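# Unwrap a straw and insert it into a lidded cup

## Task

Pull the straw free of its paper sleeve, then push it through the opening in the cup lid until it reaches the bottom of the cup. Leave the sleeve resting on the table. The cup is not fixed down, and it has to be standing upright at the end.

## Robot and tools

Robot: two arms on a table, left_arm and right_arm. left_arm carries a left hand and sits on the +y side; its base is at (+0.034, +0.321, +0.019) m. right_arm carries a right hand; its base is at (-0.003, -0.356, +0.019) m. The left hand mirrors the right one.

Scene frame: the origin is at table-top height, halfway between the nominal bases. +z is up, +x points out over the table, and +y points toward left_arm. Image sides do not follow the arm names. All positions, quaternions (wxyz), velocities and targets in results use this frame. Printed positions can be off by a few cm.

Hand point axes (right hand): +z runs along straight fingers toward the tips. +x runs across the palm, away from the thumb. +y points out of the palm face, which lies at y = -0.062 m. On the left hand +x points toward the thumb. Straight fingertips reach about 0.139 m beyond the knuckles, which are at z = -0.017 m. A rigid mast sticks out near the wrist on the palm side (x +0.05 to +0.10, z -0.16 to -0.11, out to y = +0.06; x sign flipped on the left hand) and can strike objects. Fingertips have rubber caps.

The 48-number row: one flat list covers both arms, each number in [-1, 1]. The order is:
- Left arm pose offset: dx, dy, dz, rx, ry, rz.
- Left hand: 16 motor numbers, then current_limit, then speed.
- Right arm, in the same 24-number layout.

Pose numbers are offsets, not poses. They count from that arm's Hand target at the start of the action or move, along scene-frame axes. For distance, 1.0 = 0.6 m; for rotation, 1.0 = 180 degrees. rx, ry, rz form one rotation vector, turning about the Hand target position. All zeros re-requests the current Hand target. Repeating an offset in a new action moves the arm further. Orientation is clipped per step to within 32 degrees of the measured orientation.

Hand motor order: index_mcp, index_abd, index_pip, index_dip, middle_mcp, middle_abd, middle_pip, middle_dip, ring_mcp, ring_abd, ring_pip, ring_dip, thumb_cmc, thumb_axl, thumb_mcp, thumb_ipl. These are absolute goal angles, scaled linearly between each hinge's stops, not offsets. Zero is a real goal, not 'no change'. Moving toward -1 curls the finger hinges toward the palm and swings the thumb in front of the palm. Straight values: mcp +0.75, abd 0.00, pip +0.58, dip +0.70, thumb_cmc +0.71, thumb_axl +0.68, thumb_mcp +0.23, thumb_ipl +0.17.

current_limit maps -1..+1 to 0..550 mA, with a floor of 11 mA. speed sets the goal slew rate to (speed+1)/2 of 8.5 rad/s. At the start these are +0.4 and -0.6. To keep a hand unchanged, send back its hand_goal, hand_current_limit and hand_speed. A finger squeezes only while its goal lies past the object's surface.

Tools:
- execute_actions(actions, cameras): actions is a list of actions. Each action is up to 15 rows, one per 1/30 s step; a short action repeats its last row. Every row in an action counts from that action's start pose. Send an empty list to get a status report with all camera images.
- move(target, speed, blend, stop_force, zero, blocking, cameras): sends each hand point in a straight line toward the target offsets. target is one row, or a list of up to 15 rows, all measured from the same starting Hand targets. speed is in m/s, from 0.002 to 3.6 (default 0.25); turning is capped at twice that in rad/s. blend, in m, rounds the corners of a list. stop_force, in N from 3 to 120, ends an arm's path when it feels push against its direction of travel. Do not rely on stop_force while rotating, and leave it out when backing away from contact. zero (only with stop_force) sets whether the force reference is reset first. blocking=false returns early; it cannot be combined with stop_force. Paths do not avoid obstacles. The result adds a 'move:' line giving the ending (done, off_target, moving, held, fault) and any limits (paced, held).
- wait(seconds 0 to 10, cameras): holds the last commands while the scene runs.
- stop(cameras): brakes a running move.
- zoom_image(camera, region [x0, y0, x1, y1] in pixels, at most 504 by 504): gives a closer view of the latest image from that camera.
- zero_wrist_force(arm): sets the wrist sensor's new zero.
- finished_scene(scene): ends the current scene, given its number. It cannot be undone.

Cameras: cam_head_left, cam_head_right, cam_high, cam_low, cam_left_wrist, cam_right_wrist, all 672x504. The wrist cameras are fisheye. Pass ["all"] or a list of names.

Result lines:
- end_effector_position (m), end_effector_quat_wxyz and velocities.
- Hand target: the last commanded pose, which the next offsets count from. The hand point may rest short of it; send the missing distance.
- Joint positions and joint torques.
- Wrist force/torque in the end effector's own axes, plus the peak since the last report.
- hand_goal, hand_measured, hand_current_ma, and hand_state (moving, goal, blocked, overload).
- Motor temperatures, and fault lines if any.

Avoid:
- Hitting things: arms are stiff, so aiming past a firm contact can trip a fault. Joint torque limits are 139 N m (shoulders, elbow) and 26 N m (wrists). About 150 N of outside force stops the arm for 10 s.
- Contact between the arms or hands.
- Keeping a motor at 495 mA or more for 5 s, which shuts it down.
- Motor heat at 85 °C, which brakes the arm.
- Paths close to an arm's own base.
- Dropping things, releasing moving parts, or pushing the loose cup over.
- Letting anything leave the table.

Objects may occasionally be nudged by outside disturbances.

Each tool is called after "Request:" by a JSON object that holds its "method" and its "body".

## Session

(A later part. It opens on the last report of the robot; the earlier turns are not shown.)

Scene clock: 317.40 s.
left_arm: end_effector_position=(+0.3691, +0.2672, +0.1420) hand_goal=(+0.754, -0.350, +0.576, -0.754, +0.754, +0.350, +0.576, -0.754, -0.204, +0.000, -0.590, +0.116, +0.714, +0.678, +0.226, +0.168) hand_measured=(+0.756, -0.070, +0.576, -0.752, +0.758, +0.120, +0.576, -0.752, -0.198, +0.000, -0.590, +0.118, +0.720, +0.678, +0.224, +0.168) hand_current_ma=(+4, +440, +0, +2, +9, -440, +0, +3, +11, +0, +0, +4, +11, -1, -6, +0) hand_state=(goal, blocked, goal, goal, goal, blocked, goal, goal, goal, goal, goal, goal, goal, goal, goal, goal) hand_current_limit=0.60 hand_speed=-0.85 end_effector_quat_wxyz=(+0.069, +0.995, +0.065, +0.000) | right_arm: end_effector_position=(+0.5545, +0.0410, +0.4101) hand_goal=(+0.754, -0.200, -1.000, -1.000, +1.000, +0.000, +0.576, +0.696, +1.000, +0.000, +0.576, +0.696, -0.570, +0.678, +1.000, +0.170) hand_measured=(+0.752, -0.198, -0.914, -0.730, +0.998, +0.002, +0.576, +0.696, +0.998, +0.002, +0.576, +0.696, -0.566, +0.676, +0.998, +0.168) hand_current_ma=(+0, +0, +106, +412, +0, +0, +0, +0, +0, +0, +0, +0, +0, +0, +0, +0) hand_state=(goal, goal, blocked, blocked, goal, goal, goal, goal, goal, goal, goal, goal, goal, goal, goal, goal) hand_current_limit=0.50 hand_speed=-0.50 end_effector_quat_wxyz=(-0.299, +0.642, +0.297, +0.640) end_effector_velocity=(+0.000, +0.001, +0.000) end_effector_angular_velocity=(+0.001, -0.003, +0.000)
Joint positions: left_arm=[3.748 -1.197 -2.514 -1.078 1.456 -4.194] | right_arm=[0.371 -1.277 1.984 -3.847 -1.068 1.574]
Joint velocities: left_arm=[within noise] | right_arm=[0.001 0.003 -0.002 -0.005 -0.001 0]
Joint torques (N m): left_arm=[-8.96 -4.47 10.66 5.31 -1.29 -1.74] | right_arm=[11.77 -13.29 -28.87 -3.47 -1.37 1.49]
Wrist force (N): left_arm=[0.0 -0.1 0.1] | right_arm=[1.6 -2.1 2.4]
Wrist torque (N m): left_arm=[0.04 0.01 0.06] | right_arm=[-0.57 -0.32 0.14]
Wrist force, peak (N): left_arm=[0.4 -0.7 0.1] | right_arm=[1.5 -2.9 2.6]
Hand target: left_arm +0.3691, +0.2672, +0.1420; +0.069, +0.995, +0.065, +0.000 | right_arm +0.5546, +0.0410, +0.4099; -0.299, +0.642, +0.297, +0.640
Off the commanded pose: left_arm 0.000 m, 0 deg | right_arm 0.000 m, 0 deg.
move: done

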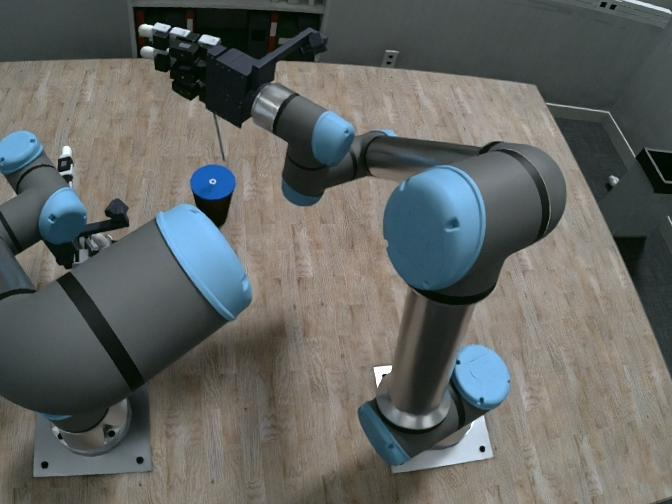

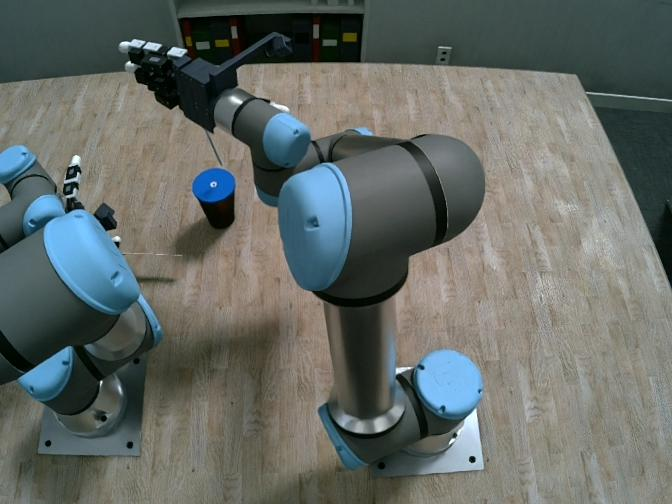

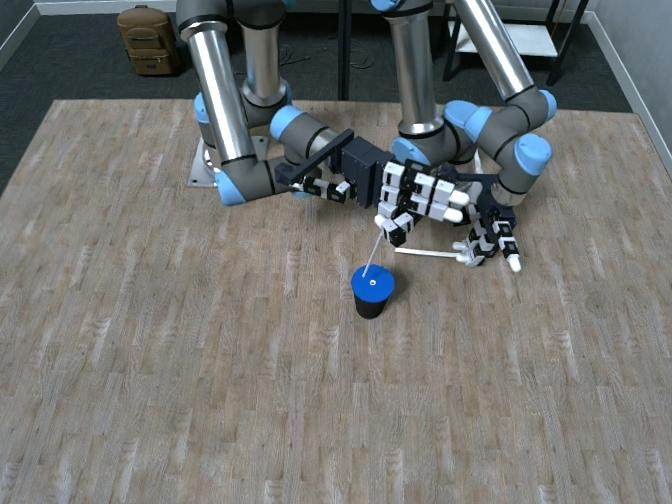

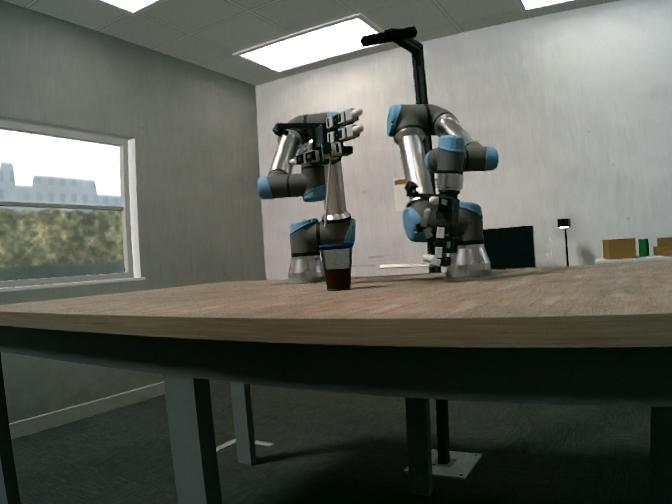

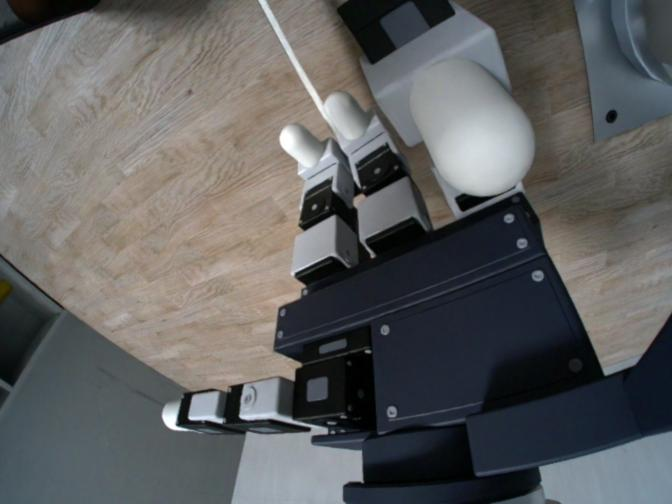

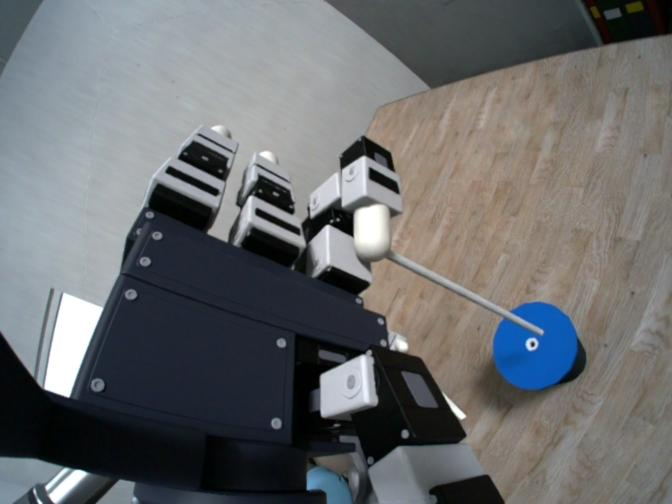

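Request:
{"method": "move", "body": {"target": [0,0,-0.0733,0,0,0,0.754,-0.35,0.576,-0.754,0.754,0.35,0.576,-0.754,-0.205,0,-0.591,0.116,0.714,0.678,0.226,0.168,0.4,-0.85,-0.0217,-0.009,-0.0467,0.0333,0,0,0.754,-0.2,-1.0,-1.0,1.0,0,0.576,0.696,1.0,0,0.576,0.696,-0.571,0.677,1.0,0.17,0.5,-0.5], "speed": 0.04, "cameras": ["all"]}}

Request:
{"method": "zoom_image", "body": {"camera": "cam_high", "region": [300, 190, 450, 330]}}

Request:
{"method": "zoom_image", "body": {"camera": "cam_low", "region": [280, 170, 440, 300]}}

Request:
{"method": "zoom_image", "body": {"camera": "cam_right_wrist", "region": [400, 250, 600, 400]}}

Request:
{"method": "zoom_image", "body": {"camera": "cam_head_left", "region": [150, 90, 270, 230]}}

Request:
{"method": "zoom_image", "body": {"camera": "cam_head_right", "region": [150, 90, 270, 230]}}

Scene clock: 348.37 s.
left_arm: end_effector_position=(+0.3691, +0.2672, +0.0981) hand_goal=(+0.754, -0.350, +0.576, -0.754, +0.754, +0.350, +0.576, -0.754, -0.204, +0.000, -0.590, +0.116, +0.714, +0.678, +0.226, +0.168) hand_measured=(+0.756, -0.070, +0.576, -0.752, +0.758, +0.120, +0.576, -0.752, -0.198, +0.000, -0.590, +0.118, +0.720, +0.678, +0.224, +0.168) hand_current_ma=(+4, +385, +0, +2, +9, -385, +0, +3, +11, +0, +0, +4, +11, -1, -6, +0) hand_state=(goal, blocked, goal, goal, goal, blocked, goal, goal, goal, goal, goal, goal, goal, goal, goal, goal) hand_current_limit=0.40 hand_speed=-0.85 end_effector_quat_wxyz=(+0.069, +0.995, +0.065, +0.000) | right_arm: end_effector_position=(+0.5416, +0.0357, +0.3820) hand_goal=(+0.754, -0.200, -1.000, -1.000, +1.000, +0.000, +0.576, +0.696, +1.000, +0.000, +0.576, +0.696, -0.570, +0.678, +1.000, +0.170) hand_measured=(+0.752, -0.198, -0.914, -0.730, +0.998, +0.002, +0.576, +0.696, +0.998, +0.002, +0.576, +0.696, -0.566, +0.676, +0.998, +0.168) hand_current_ma=(+0, +0, +106, +413, +0, +0, +0, +0, +0, +0, +0, +0, +0, +0, +0, +0) hand_state=(goal, goal, blocked, blocked, goal, goal, goal, goal, goal, goal, goal, goal, goal, goal, goal, goal) hand_current_limit=0.50 hand_speed=-0.50 end_effector_quat_wxyz=(-0.332, +0.625, +0.264, +0.655)
Joint positions: left_arm=[3.749 -1.312 -2.591 -0.886 1.456 -4.194] | right_arm=[0.367 -1.216 2.037 -4.052 -1.068 1.685]
Joint torques (N m): left_arm=[-9.72 -1.29 9.58 5.43 -1.19 -1.64] | right_arm=[-13.46 -16.11 -5.55 -3.47 -1.42 1.58]
Wrist force (N): left_arm=[-0.1 0.0 0.0] | right_arm=[1.9 -2.2 2.2]
Wrist torque (N m): left_arm=[0.06 0.03 0.05] | right_arm=[-0.61 -0.37 0.17]
Wrist force, peak (N): left_arm=[-0.2 -0.1 0.4] | right_arm=[1.5 -2.7 3.0]
Hand target: left_arm +0.3691, +0.2672, +0.0980; +0.069, +0.995, +0.065, +0.000 | right_arm +0.5415, +0.0356, +0.3819; -0.332, +0.625, +0.263, +0.655
Off the commanded pose: left_arm 0.000 m, 0 deg | right_arm 0.000 m, 0 deg.
move: done

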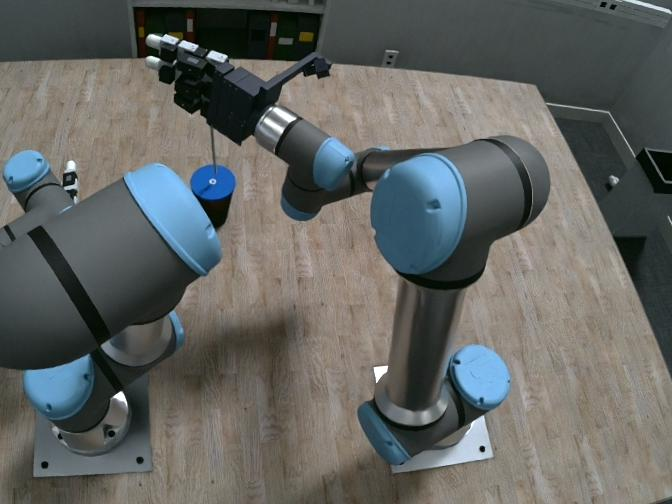

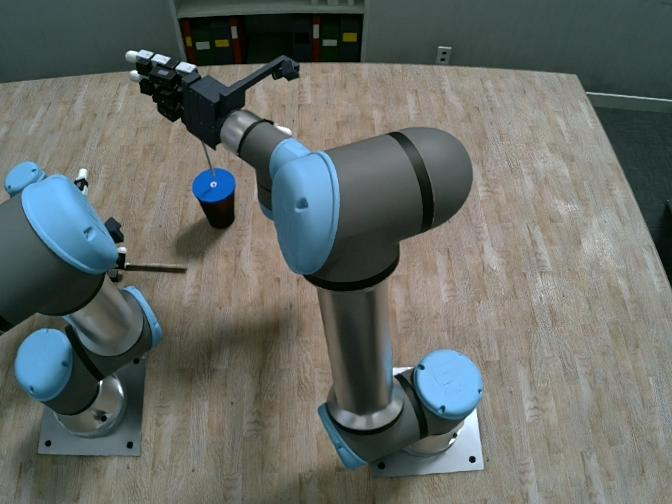

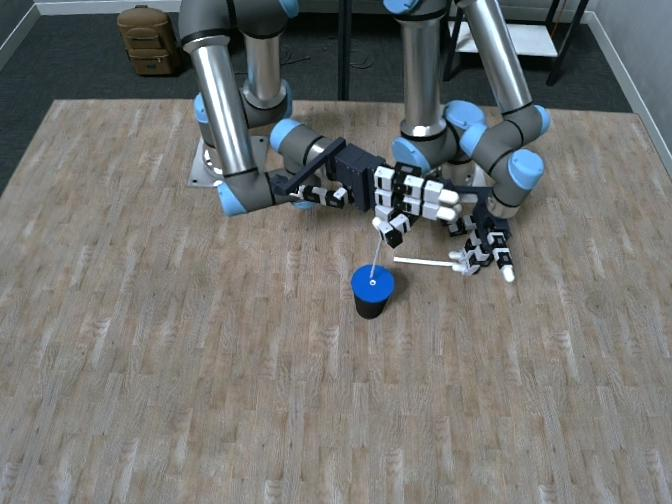

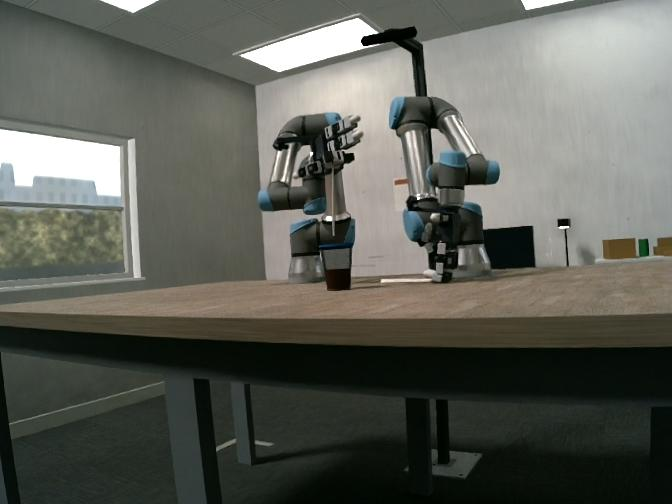

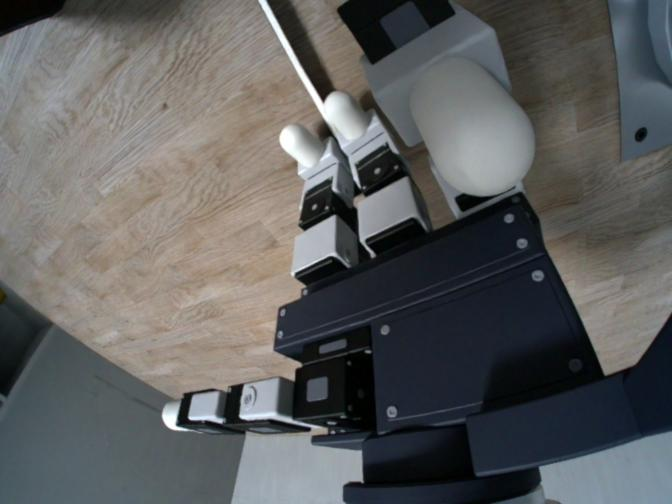

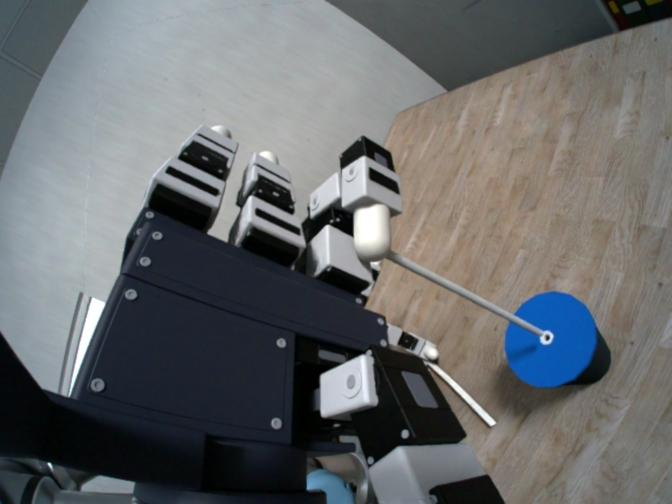

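Scaled by 3.360 from the camera's 672x504 image, which has a finer 960x720 frame.

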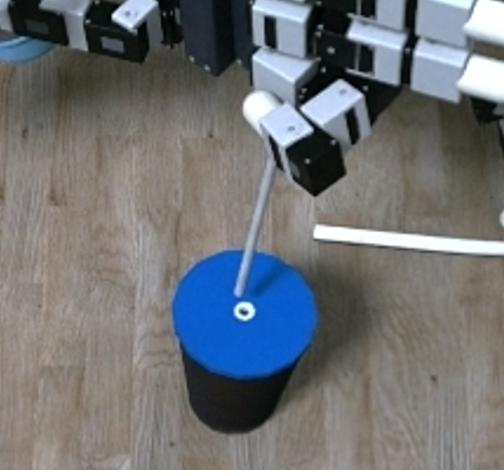

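Scaled by 3.150 from the camera's 672x504 image, which has a finer 960x720 frame.

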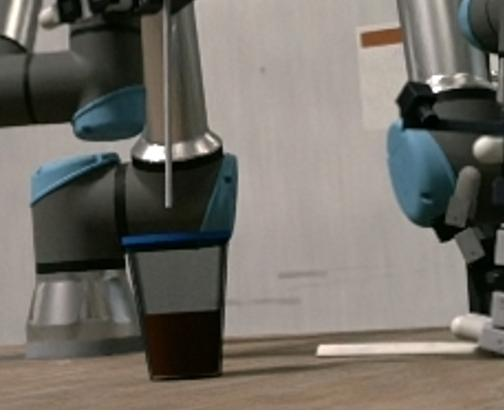

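Scaled by 2.520 from the camera's 672x504 image, which has a finer 960x720 frame.

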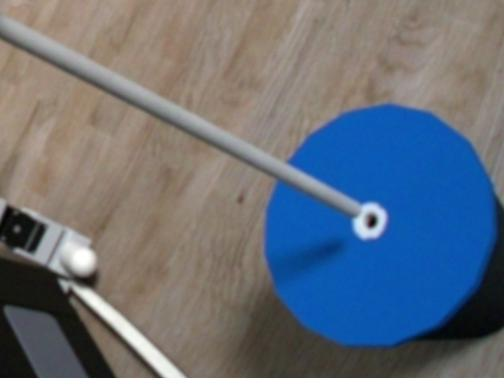

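Scaled by 3.600 from the camera's 672x504 image, which has a finer 960x720 frame.

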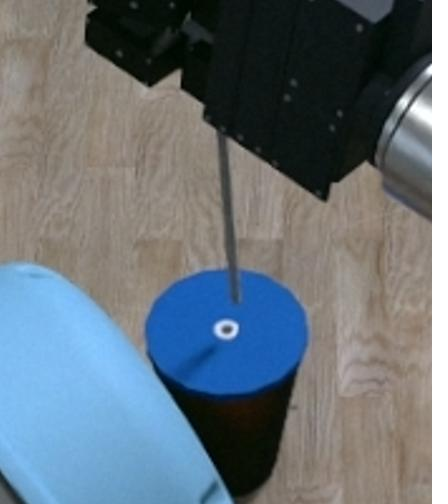

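Scaled by 3.600 from the camera's 672x504 image, which has a finer 960x720 frame.

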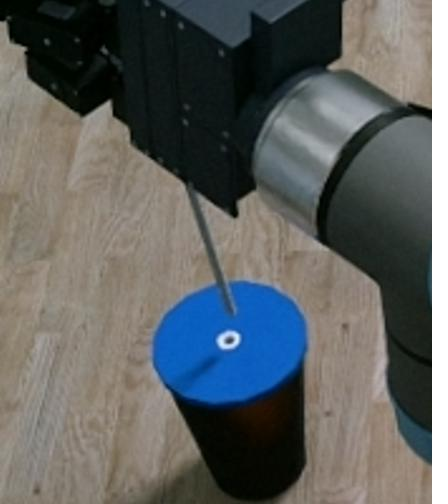

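Request:
{"method": "move", "body": {"target": [[0,0,-0.005,0,0,0,0.754,-0.35,0.576,-0.754,0.754,0.35,0.576,-0.754,-0.205,0,-0.591,0.116,0.714,0.678,0.226,0.168,0.4,-0.85,-0.0067,0.01,-0.025,0,0,0,0.754,-0.2,-1.0,-1.0,1.0,0,0.576,0.696,1.0,0,0.576,0.696,-0.571,0.677,1.0,0.17,0.5,-0.5],[0,0,-0.005,0,0,0,0.754,0.1,0.576,-0.754,0.754,-0.1,0.576,-0.754,-0.205,0,-0.591,0.116,0.714,0.678,0.226,0.168,0.2,-0.9,-0.0067,0.01,-0.025,0,0,0,0.754,-0.2,-1.0,-1.0,1.0,0,0.576,0.696,1.0,0,0.576,0.696,-0.571,0.677,1.0,0.17,0.5,-0.5]], "speed": 0.04, "cameras": ["all"]}}

Request:
{"method": "zoom_image", "body": {"camera": "cam_high", "region": [340, 220, 410, 300]}}

Request:
{"method": "zoom_image", "body": {"camera": "cam_low", "region": [300, 200, 370, 260]}}

Request:
{"method": "zoom_image", "body": {"camera": "cam_right_wrist", "region": [470, 280, 590, 390]}}

Request:
{"method": "zoom_image", "body": {"camera": "cam_head_left", "region": [170, 140, 250, 220]}}

Request:
{"method": "zoom_image", "body": {"camera": "cam_head_right", "region": [170, 140, 250, 220]}}

Request:
{"method": "zoom_image", "body": {"camera": "cam_left_wrist", "region": [200, 0, 450, 190]}}

Scene clock: 364.10 s.
left_arm: end_effector_position=(+0.3691, +0.2672, +0.0950) hand_goal=(+0.754, +0.100, +0.576, -0.754, +0.754, -0.100, +0.576, -0.754, -0.204, +0.000, -0.590, +0.116, +0.714, +0.678, +0.226, +0.168) hand_measured=(+0.754, +0.052, +0.582, -0.752, +0.756, -0.074, +0.580, -0.752, -0.198, +0.000, -0.590, +0.118, +0.720, +0.678, +0.224, +0.168) hand_current_ma=(+0, -138, +12, +2, +3, +64, +7, +3, +11, +0, +0, +4, +11, -1, -6, +0) hand_state=(goal, blocked, goal, goal, goal, blocked, goal, goal, goal, goal, goal, goal, goal, goal, goal, goal) hand_current_limit=0.20 hand_speed=-0.90 end_effector_quat_wxyz=(+0.069, +0.995, +0.065, +0.000) | right_arm: end_effector_position=(+0.5375, +0.0416, +0.3669) hand_goal=(+0.754, -0.200, -1.000, -1.000, +1.000, +0.000, +0.576, +0.696, +1.000, +0.000, +0.576, +0.696, -0.570, +0.678, +1.000, +0.170) hand_measured=(+0.752, -0.198, -0.914, -0.730, +0.998, +0.002, +0.576, +0.696, +0.998, +0.002, +0.576, +0.696, -0.566, +0.676, +0.998, +0.168) hand_current_ma=(+0, +0, +106, +413, +0, +0, +0, +0, +0, +0, +0, +0, +0, +0, +0, +0) hand_state=(goal, goal, blocked, blocked, goal, goal, goal, goal, goal, goal, goal, goal, goal, goal, goal, goal) hand_current_limit=0.50 hand_speed=-0.50 end_effector_quat_wxyz=(-0.332, +0.625, +0.263, +0.655)
Joint positions: left_arm=[3.748 -1.322 -2.596 -0.871 1.456 -4.194] | right_arm=[0.384 -1.185 2.045 -4.091 -1.085 1.684]
Joint torques (N m): left_arm=[-8.59 3.11 13.25 4.94 -1.03 -1.87] | right_arm=[12.83 -16.49 -4.54 -3.25 -1.45 -1.4]
Wrist force (N): left_arm=[-0.7 1.3 -5.6] | right_arm=[1.7 -1.6 2.4]
Wrist torque (N m): left_arm=[0.57 0.00 -0.01] | right_arm=[-0.56 -0.36 0.22]
Wrist force, peak (N): left_arm=[-2.0 2.5 -11.9] | right_arm=[1.8 -2.4 2.4]
Hand target: left_arm +0.3691, +0.2672, +0.0950; +0.069, +0.995, +0.065, +0.000 | right_arm +0.5375, +0.0416, +0.3669; -0.332, +0.625, +0.263, +0.655
Off the commanded pose: left_arm 0.000 m, 0 deg | right_arm 0.000 m, 0 deg.
move: done

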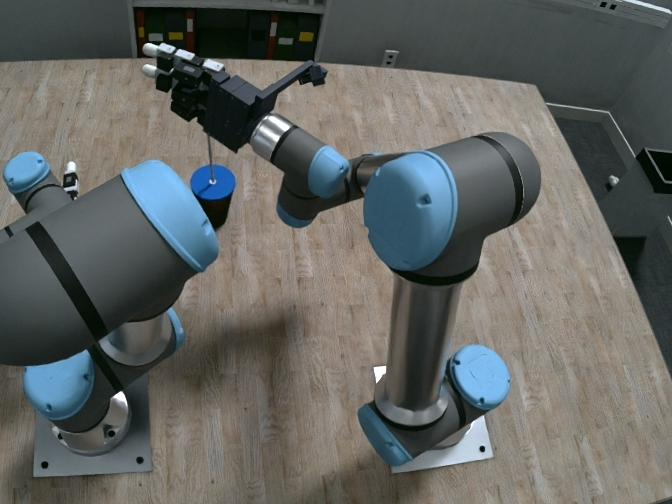

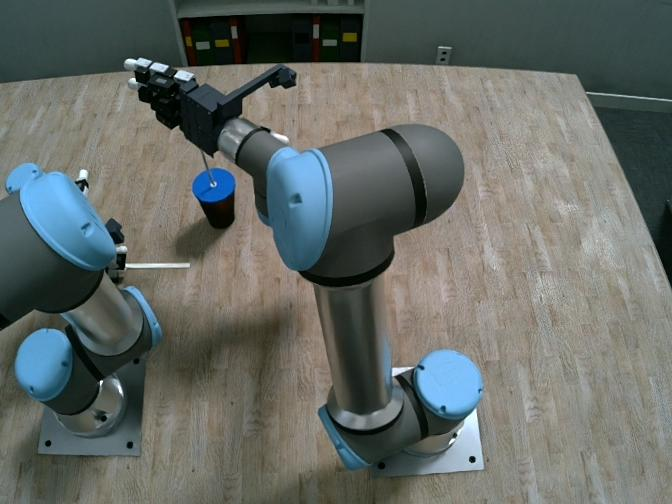

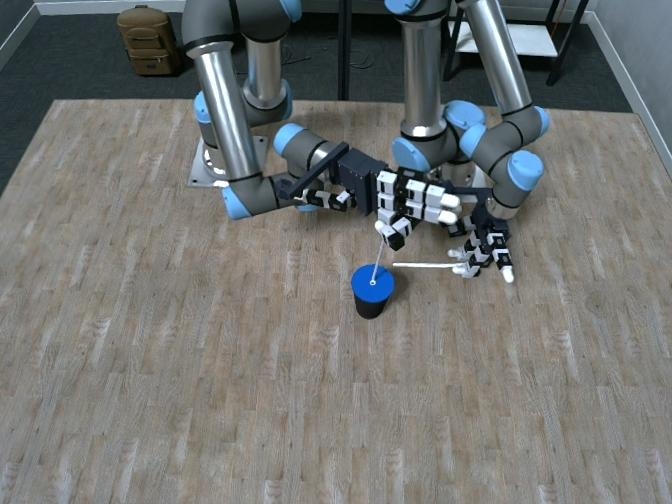

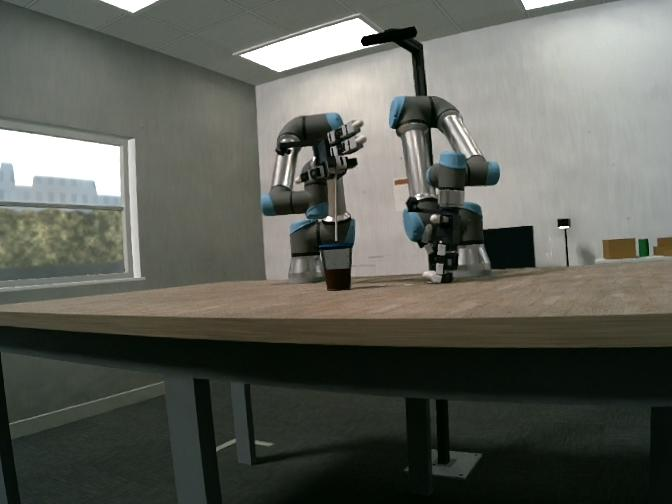

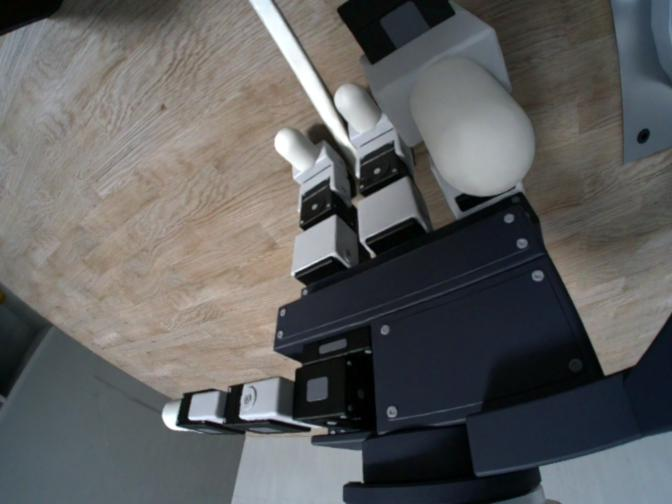

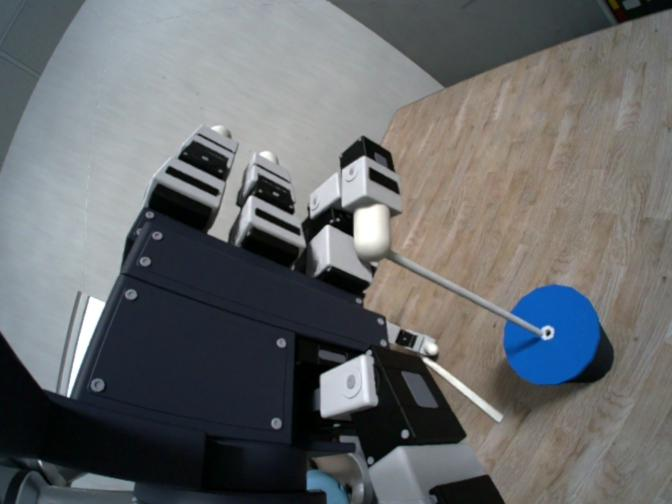

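Scaled by 6.300 from the camera's 672x504 image, which has a finer 960x720 frame.

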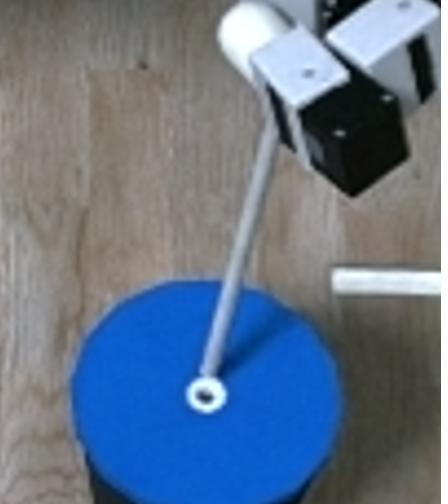

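Scaled by 7.200 from the camera's 672x504 image, which has a finer 960x720 frame.

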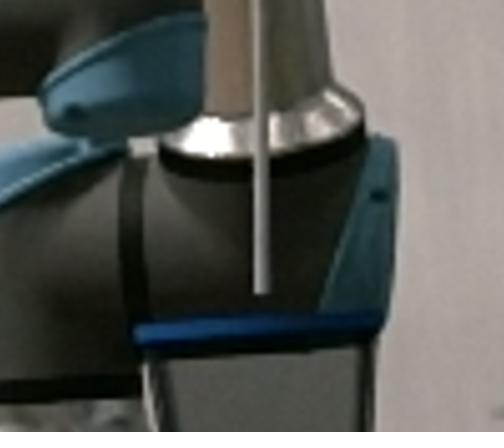

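Scaled by 4.200 from the camera's 672x504 image, which has a finer 960x720 frame.

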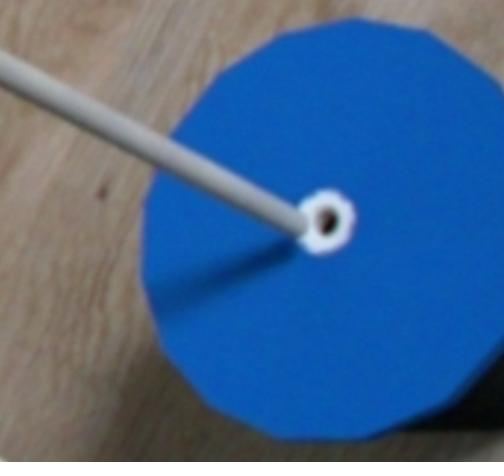

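Scaled by 6.300 from the camera's 672x504 image, which has a finer 960x720 frame.

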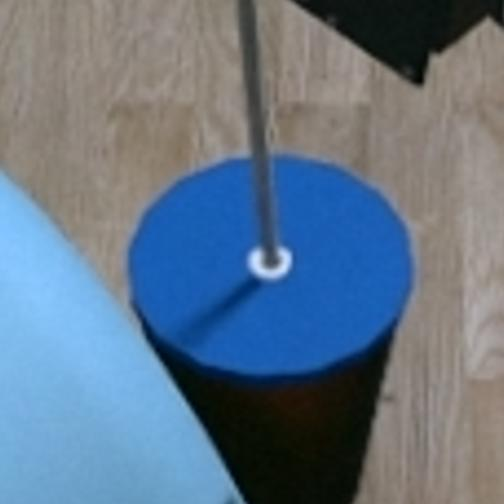

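Scaled by 6.300 from the camera's 672x504 image, which has a finer 960x720 frame.

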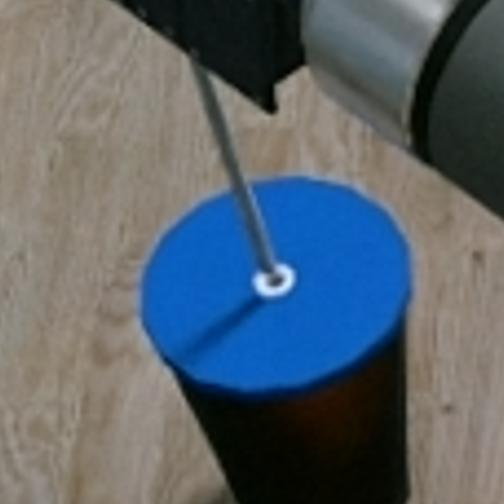

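Scaled by 2.016 from the camera's 672x504 image, which has a finer 960x720 frame.

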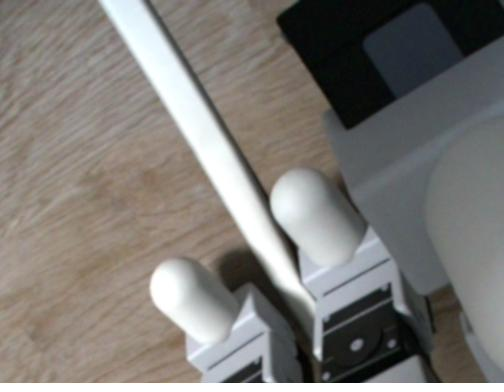

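Request:
{"method": "move", "body": {"target": [[0,0,0.03,0,0,0,0.754,0.1,0.576,-0.754,0.754,-0.1,0.576,-0.754,-0.205,0,-0.591,0.116,0.714,0.678,0.226,0.168,0.2,-0.9,0.0062,0,-0.004,0,0,0,0.754,-0.2,-1.0,-1.0,1.0,0,0.576,0.696,1.0,0,0.576,0.696,-0.571,0.677,1.0,0.17,0.5,-0.5],[0,0,0.15,0,0,0,0.754,0.1,0.576,-0.754,0.754,-0.1,0.576,-0.754,-0.205,0,-0.591,0.116,0.714,0.678,0.226,0.168,0.2,-0.9,0.0062,0,-0.007,0,0,0,0.754,-0.2,-1.0,-1.0,1.0,0,0.576,0.696,1.0,0,0.576,0.696,-0.571,0.677,1.0,0.17,0.5,-0.5]], "speed": [0.03,0.1], "cameras": ["cam_high","cam_low","cam_right_wrist","cam_head_left","cam_head_right"]}}

Request:
{"method": "zoom_image", "body": {"camera": "cam_high", "region": [340, 220, 410, 300]}}

Request:
{"method": "zoom_image", "body": {"camera": "cam_low", "region": [300, 200, 370, 260]}}

Request:
{"method": "zoom_image", "body": {"camera": "cam_right_wrist", "region": [470, 280, 590, 390]}}

Request:
{"method": "zoom_image", "body": {"camera": "cam_head_left", "region": [170, 140, 250, 220]}}

Request:
{"method": "zoom_image", "body": {"camera": "cam_head_right", "region": [170, 140, 250, 220]}}

Scene clock: 378.53 s.
left_arm: end_effector_position=(+0.3691, +0.2672, +0.1849) hand_goal=(+0.754, +0.100, +0.576, -0.754, +0.754, -0.100, +0.576, -0.754, -0.204, +0.000, -0.590, +0.116, +0.714, +0.678, +0.226, +0.168) hand_measured=(+0.754, +0.096, +0.578, -0.752, +0.756, -0.096, +0.580, -0.752, -0.198, +0.000, -0.590, +0.118, +0.720, +0.678, +0.224, +0.168) hand_current_ma=(+0, -7, +5, +2, +3, +6, +6, +3, +12, +0, +0, +4, +11, -1, -6, +0) hand_state=(goal, goal, goal, goal, goal, goal, goal, goal, goal, goal, goal, goal, goal, goal, goal, goal) hand_current_limit=0.20 hand_speed=-0.90 end_effector_quat_wxyz=(+0.069, +0.995, +0.065, +0.000) | right_arm: end_effector_position=(+0.5412, +0.0416, +0.3627) hand_goal=(+0.754, -0.200, -1.000, -1.000, +1.000, +0.000, +0.576, +0.696, +1.000, +0.000, +0.576, +0.696, -0.570, +0.678, +1.000, +0.170) hand_measured=(+0.752, -0.198, -0.914, -0.730, +0.998, +0.002, +0.576, +0.696, +0.998, +0.002, +0.576, +0.696, -0.566, +0.676, +0.998, +0.168) hand_current_ma=(+0, +0, +106, +413, +0, +0, +0, +0, +0, +0, +0, +0, +0, +0, +0, +0) hand_state=(goal, goal, blocked, blocked, goal, goal, goal, goal, goal, goal, goal, goal, goal, goal, goal, goal) hand_current_limit=0.50 hand_speed=-0.50 end_effector_quat_wxyz=(-0.332, +0.625, +0.263, +0.655)
Joint positions: left_arm=[3.748 -1.121 -2.429 -1.239 1.456 -4.194] | right_arm=[0.381 -1.172 2.04 -4.099 -1.082 1.684]
Joint torques (N m): left_arm=[11.19 10.79 26.32 0.06 0.62 1.85] | right_arm=[-13.73 -16.73 -4.02 -3.28 1.76 1.48]
Wrist force (N): left_arm=[0.2 0.0 0.2] | right_arm=[1.8 -1.7 2.5]
Wrist torque (N m): left_arm=[0.05 -0.01 -0.04] | right_arm=[-0.60 -0.37 0.23]
Wrist force, peak (N): left_arm=[-0.7 1.1 -5.6] | right_arm=[2.0 -2.2 2.2]
Hand target: left_arm +0.3691, +0.2672, +0.1850; +0.069, +0.995, +0.065, +0.000 | right_arm +0.5412, +0.0416, +0.3627; -0.332, +0.625, +0.263, +0.655
Off the commanded pose: left_arm 0.000 m, 0 deg | right_arm 0.000 m, 0 deg.
move: done
Images, in order (width x height): cam_head_left 672x504, cam_head_right 672x504, cam_high 672x504, cam_low 672x504, cam_right_wrist 672x504.

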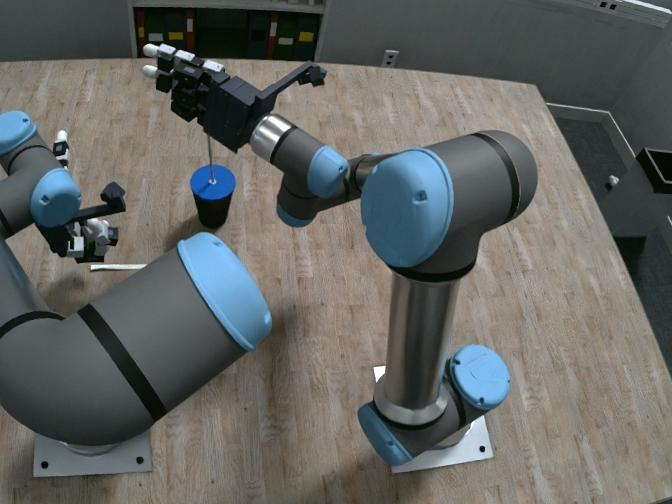

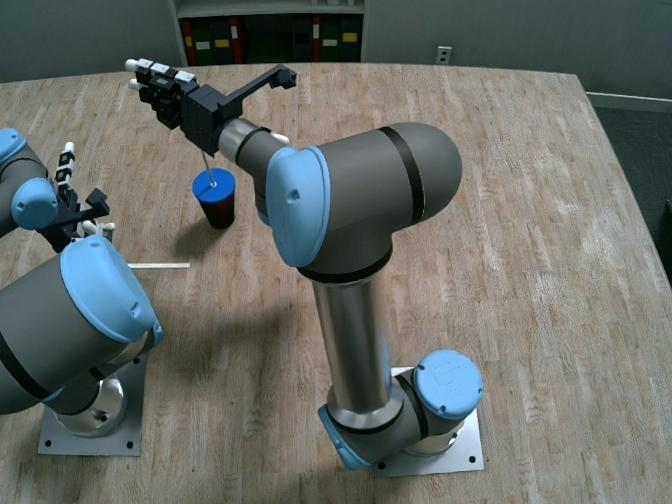

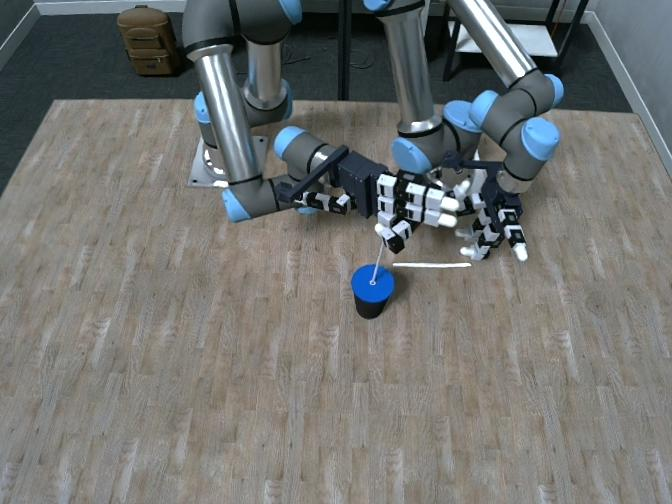

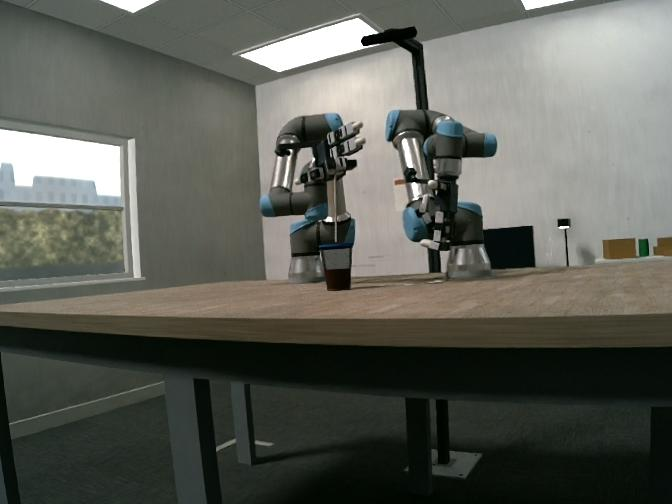

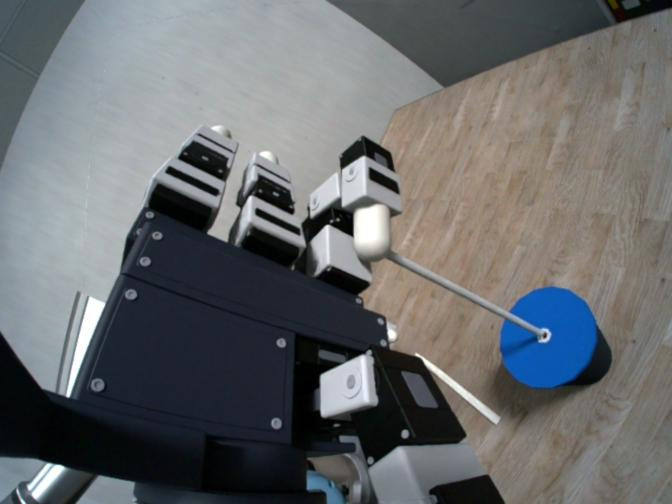

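Scaled by 6.300 from the camera's 672x504 image, which has a finer 960x720 frame.

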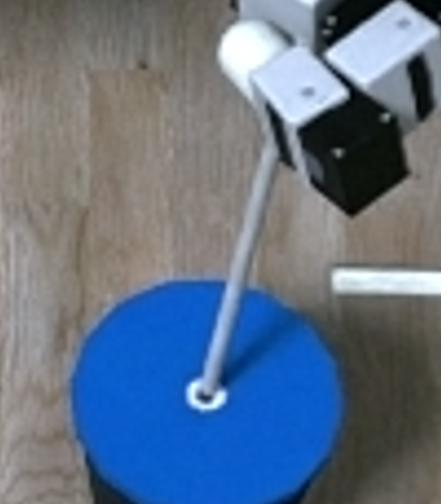

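Scaled by 7.200 from the camera's 672x504 image, which has a finer 960x720 frame.

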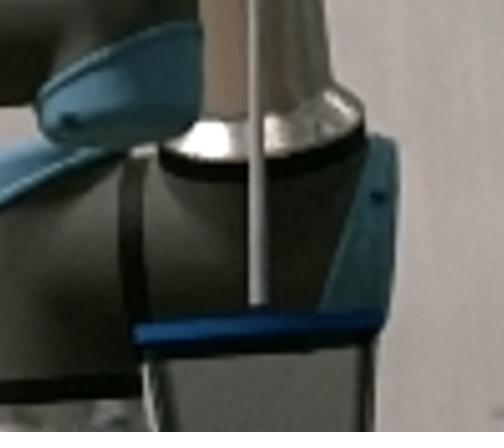

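Scaled by 4.200 from the camera's 672x504 image, which has a finer 960x720 frame.

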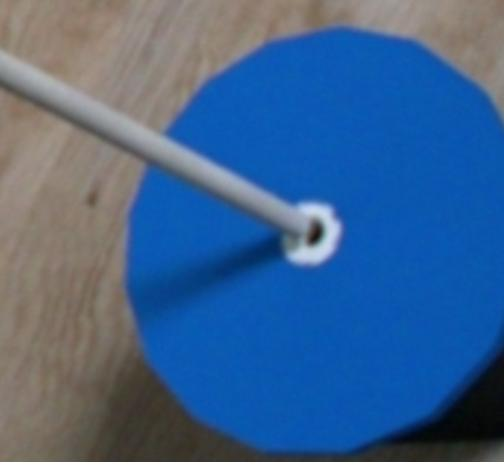

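Scaled by 6.300 from the camera's 672x504 image, which has a finer 960x720 frame.

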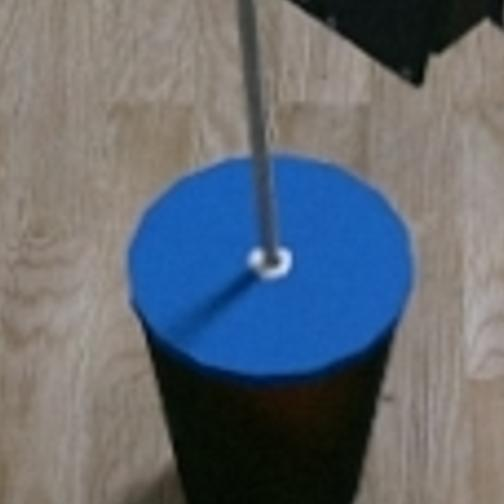

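Scaled by 6.300 from the camera's 672x504 image, which has a finer 960x720 frame.

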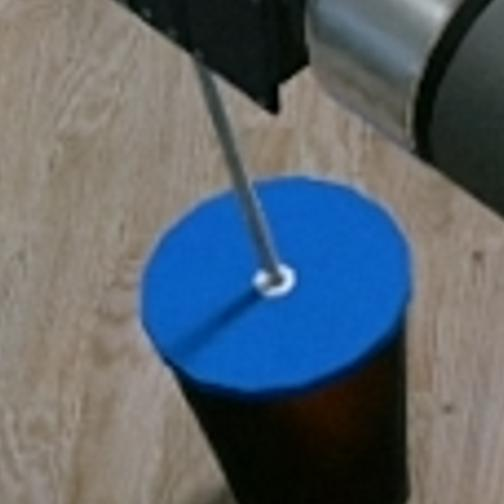

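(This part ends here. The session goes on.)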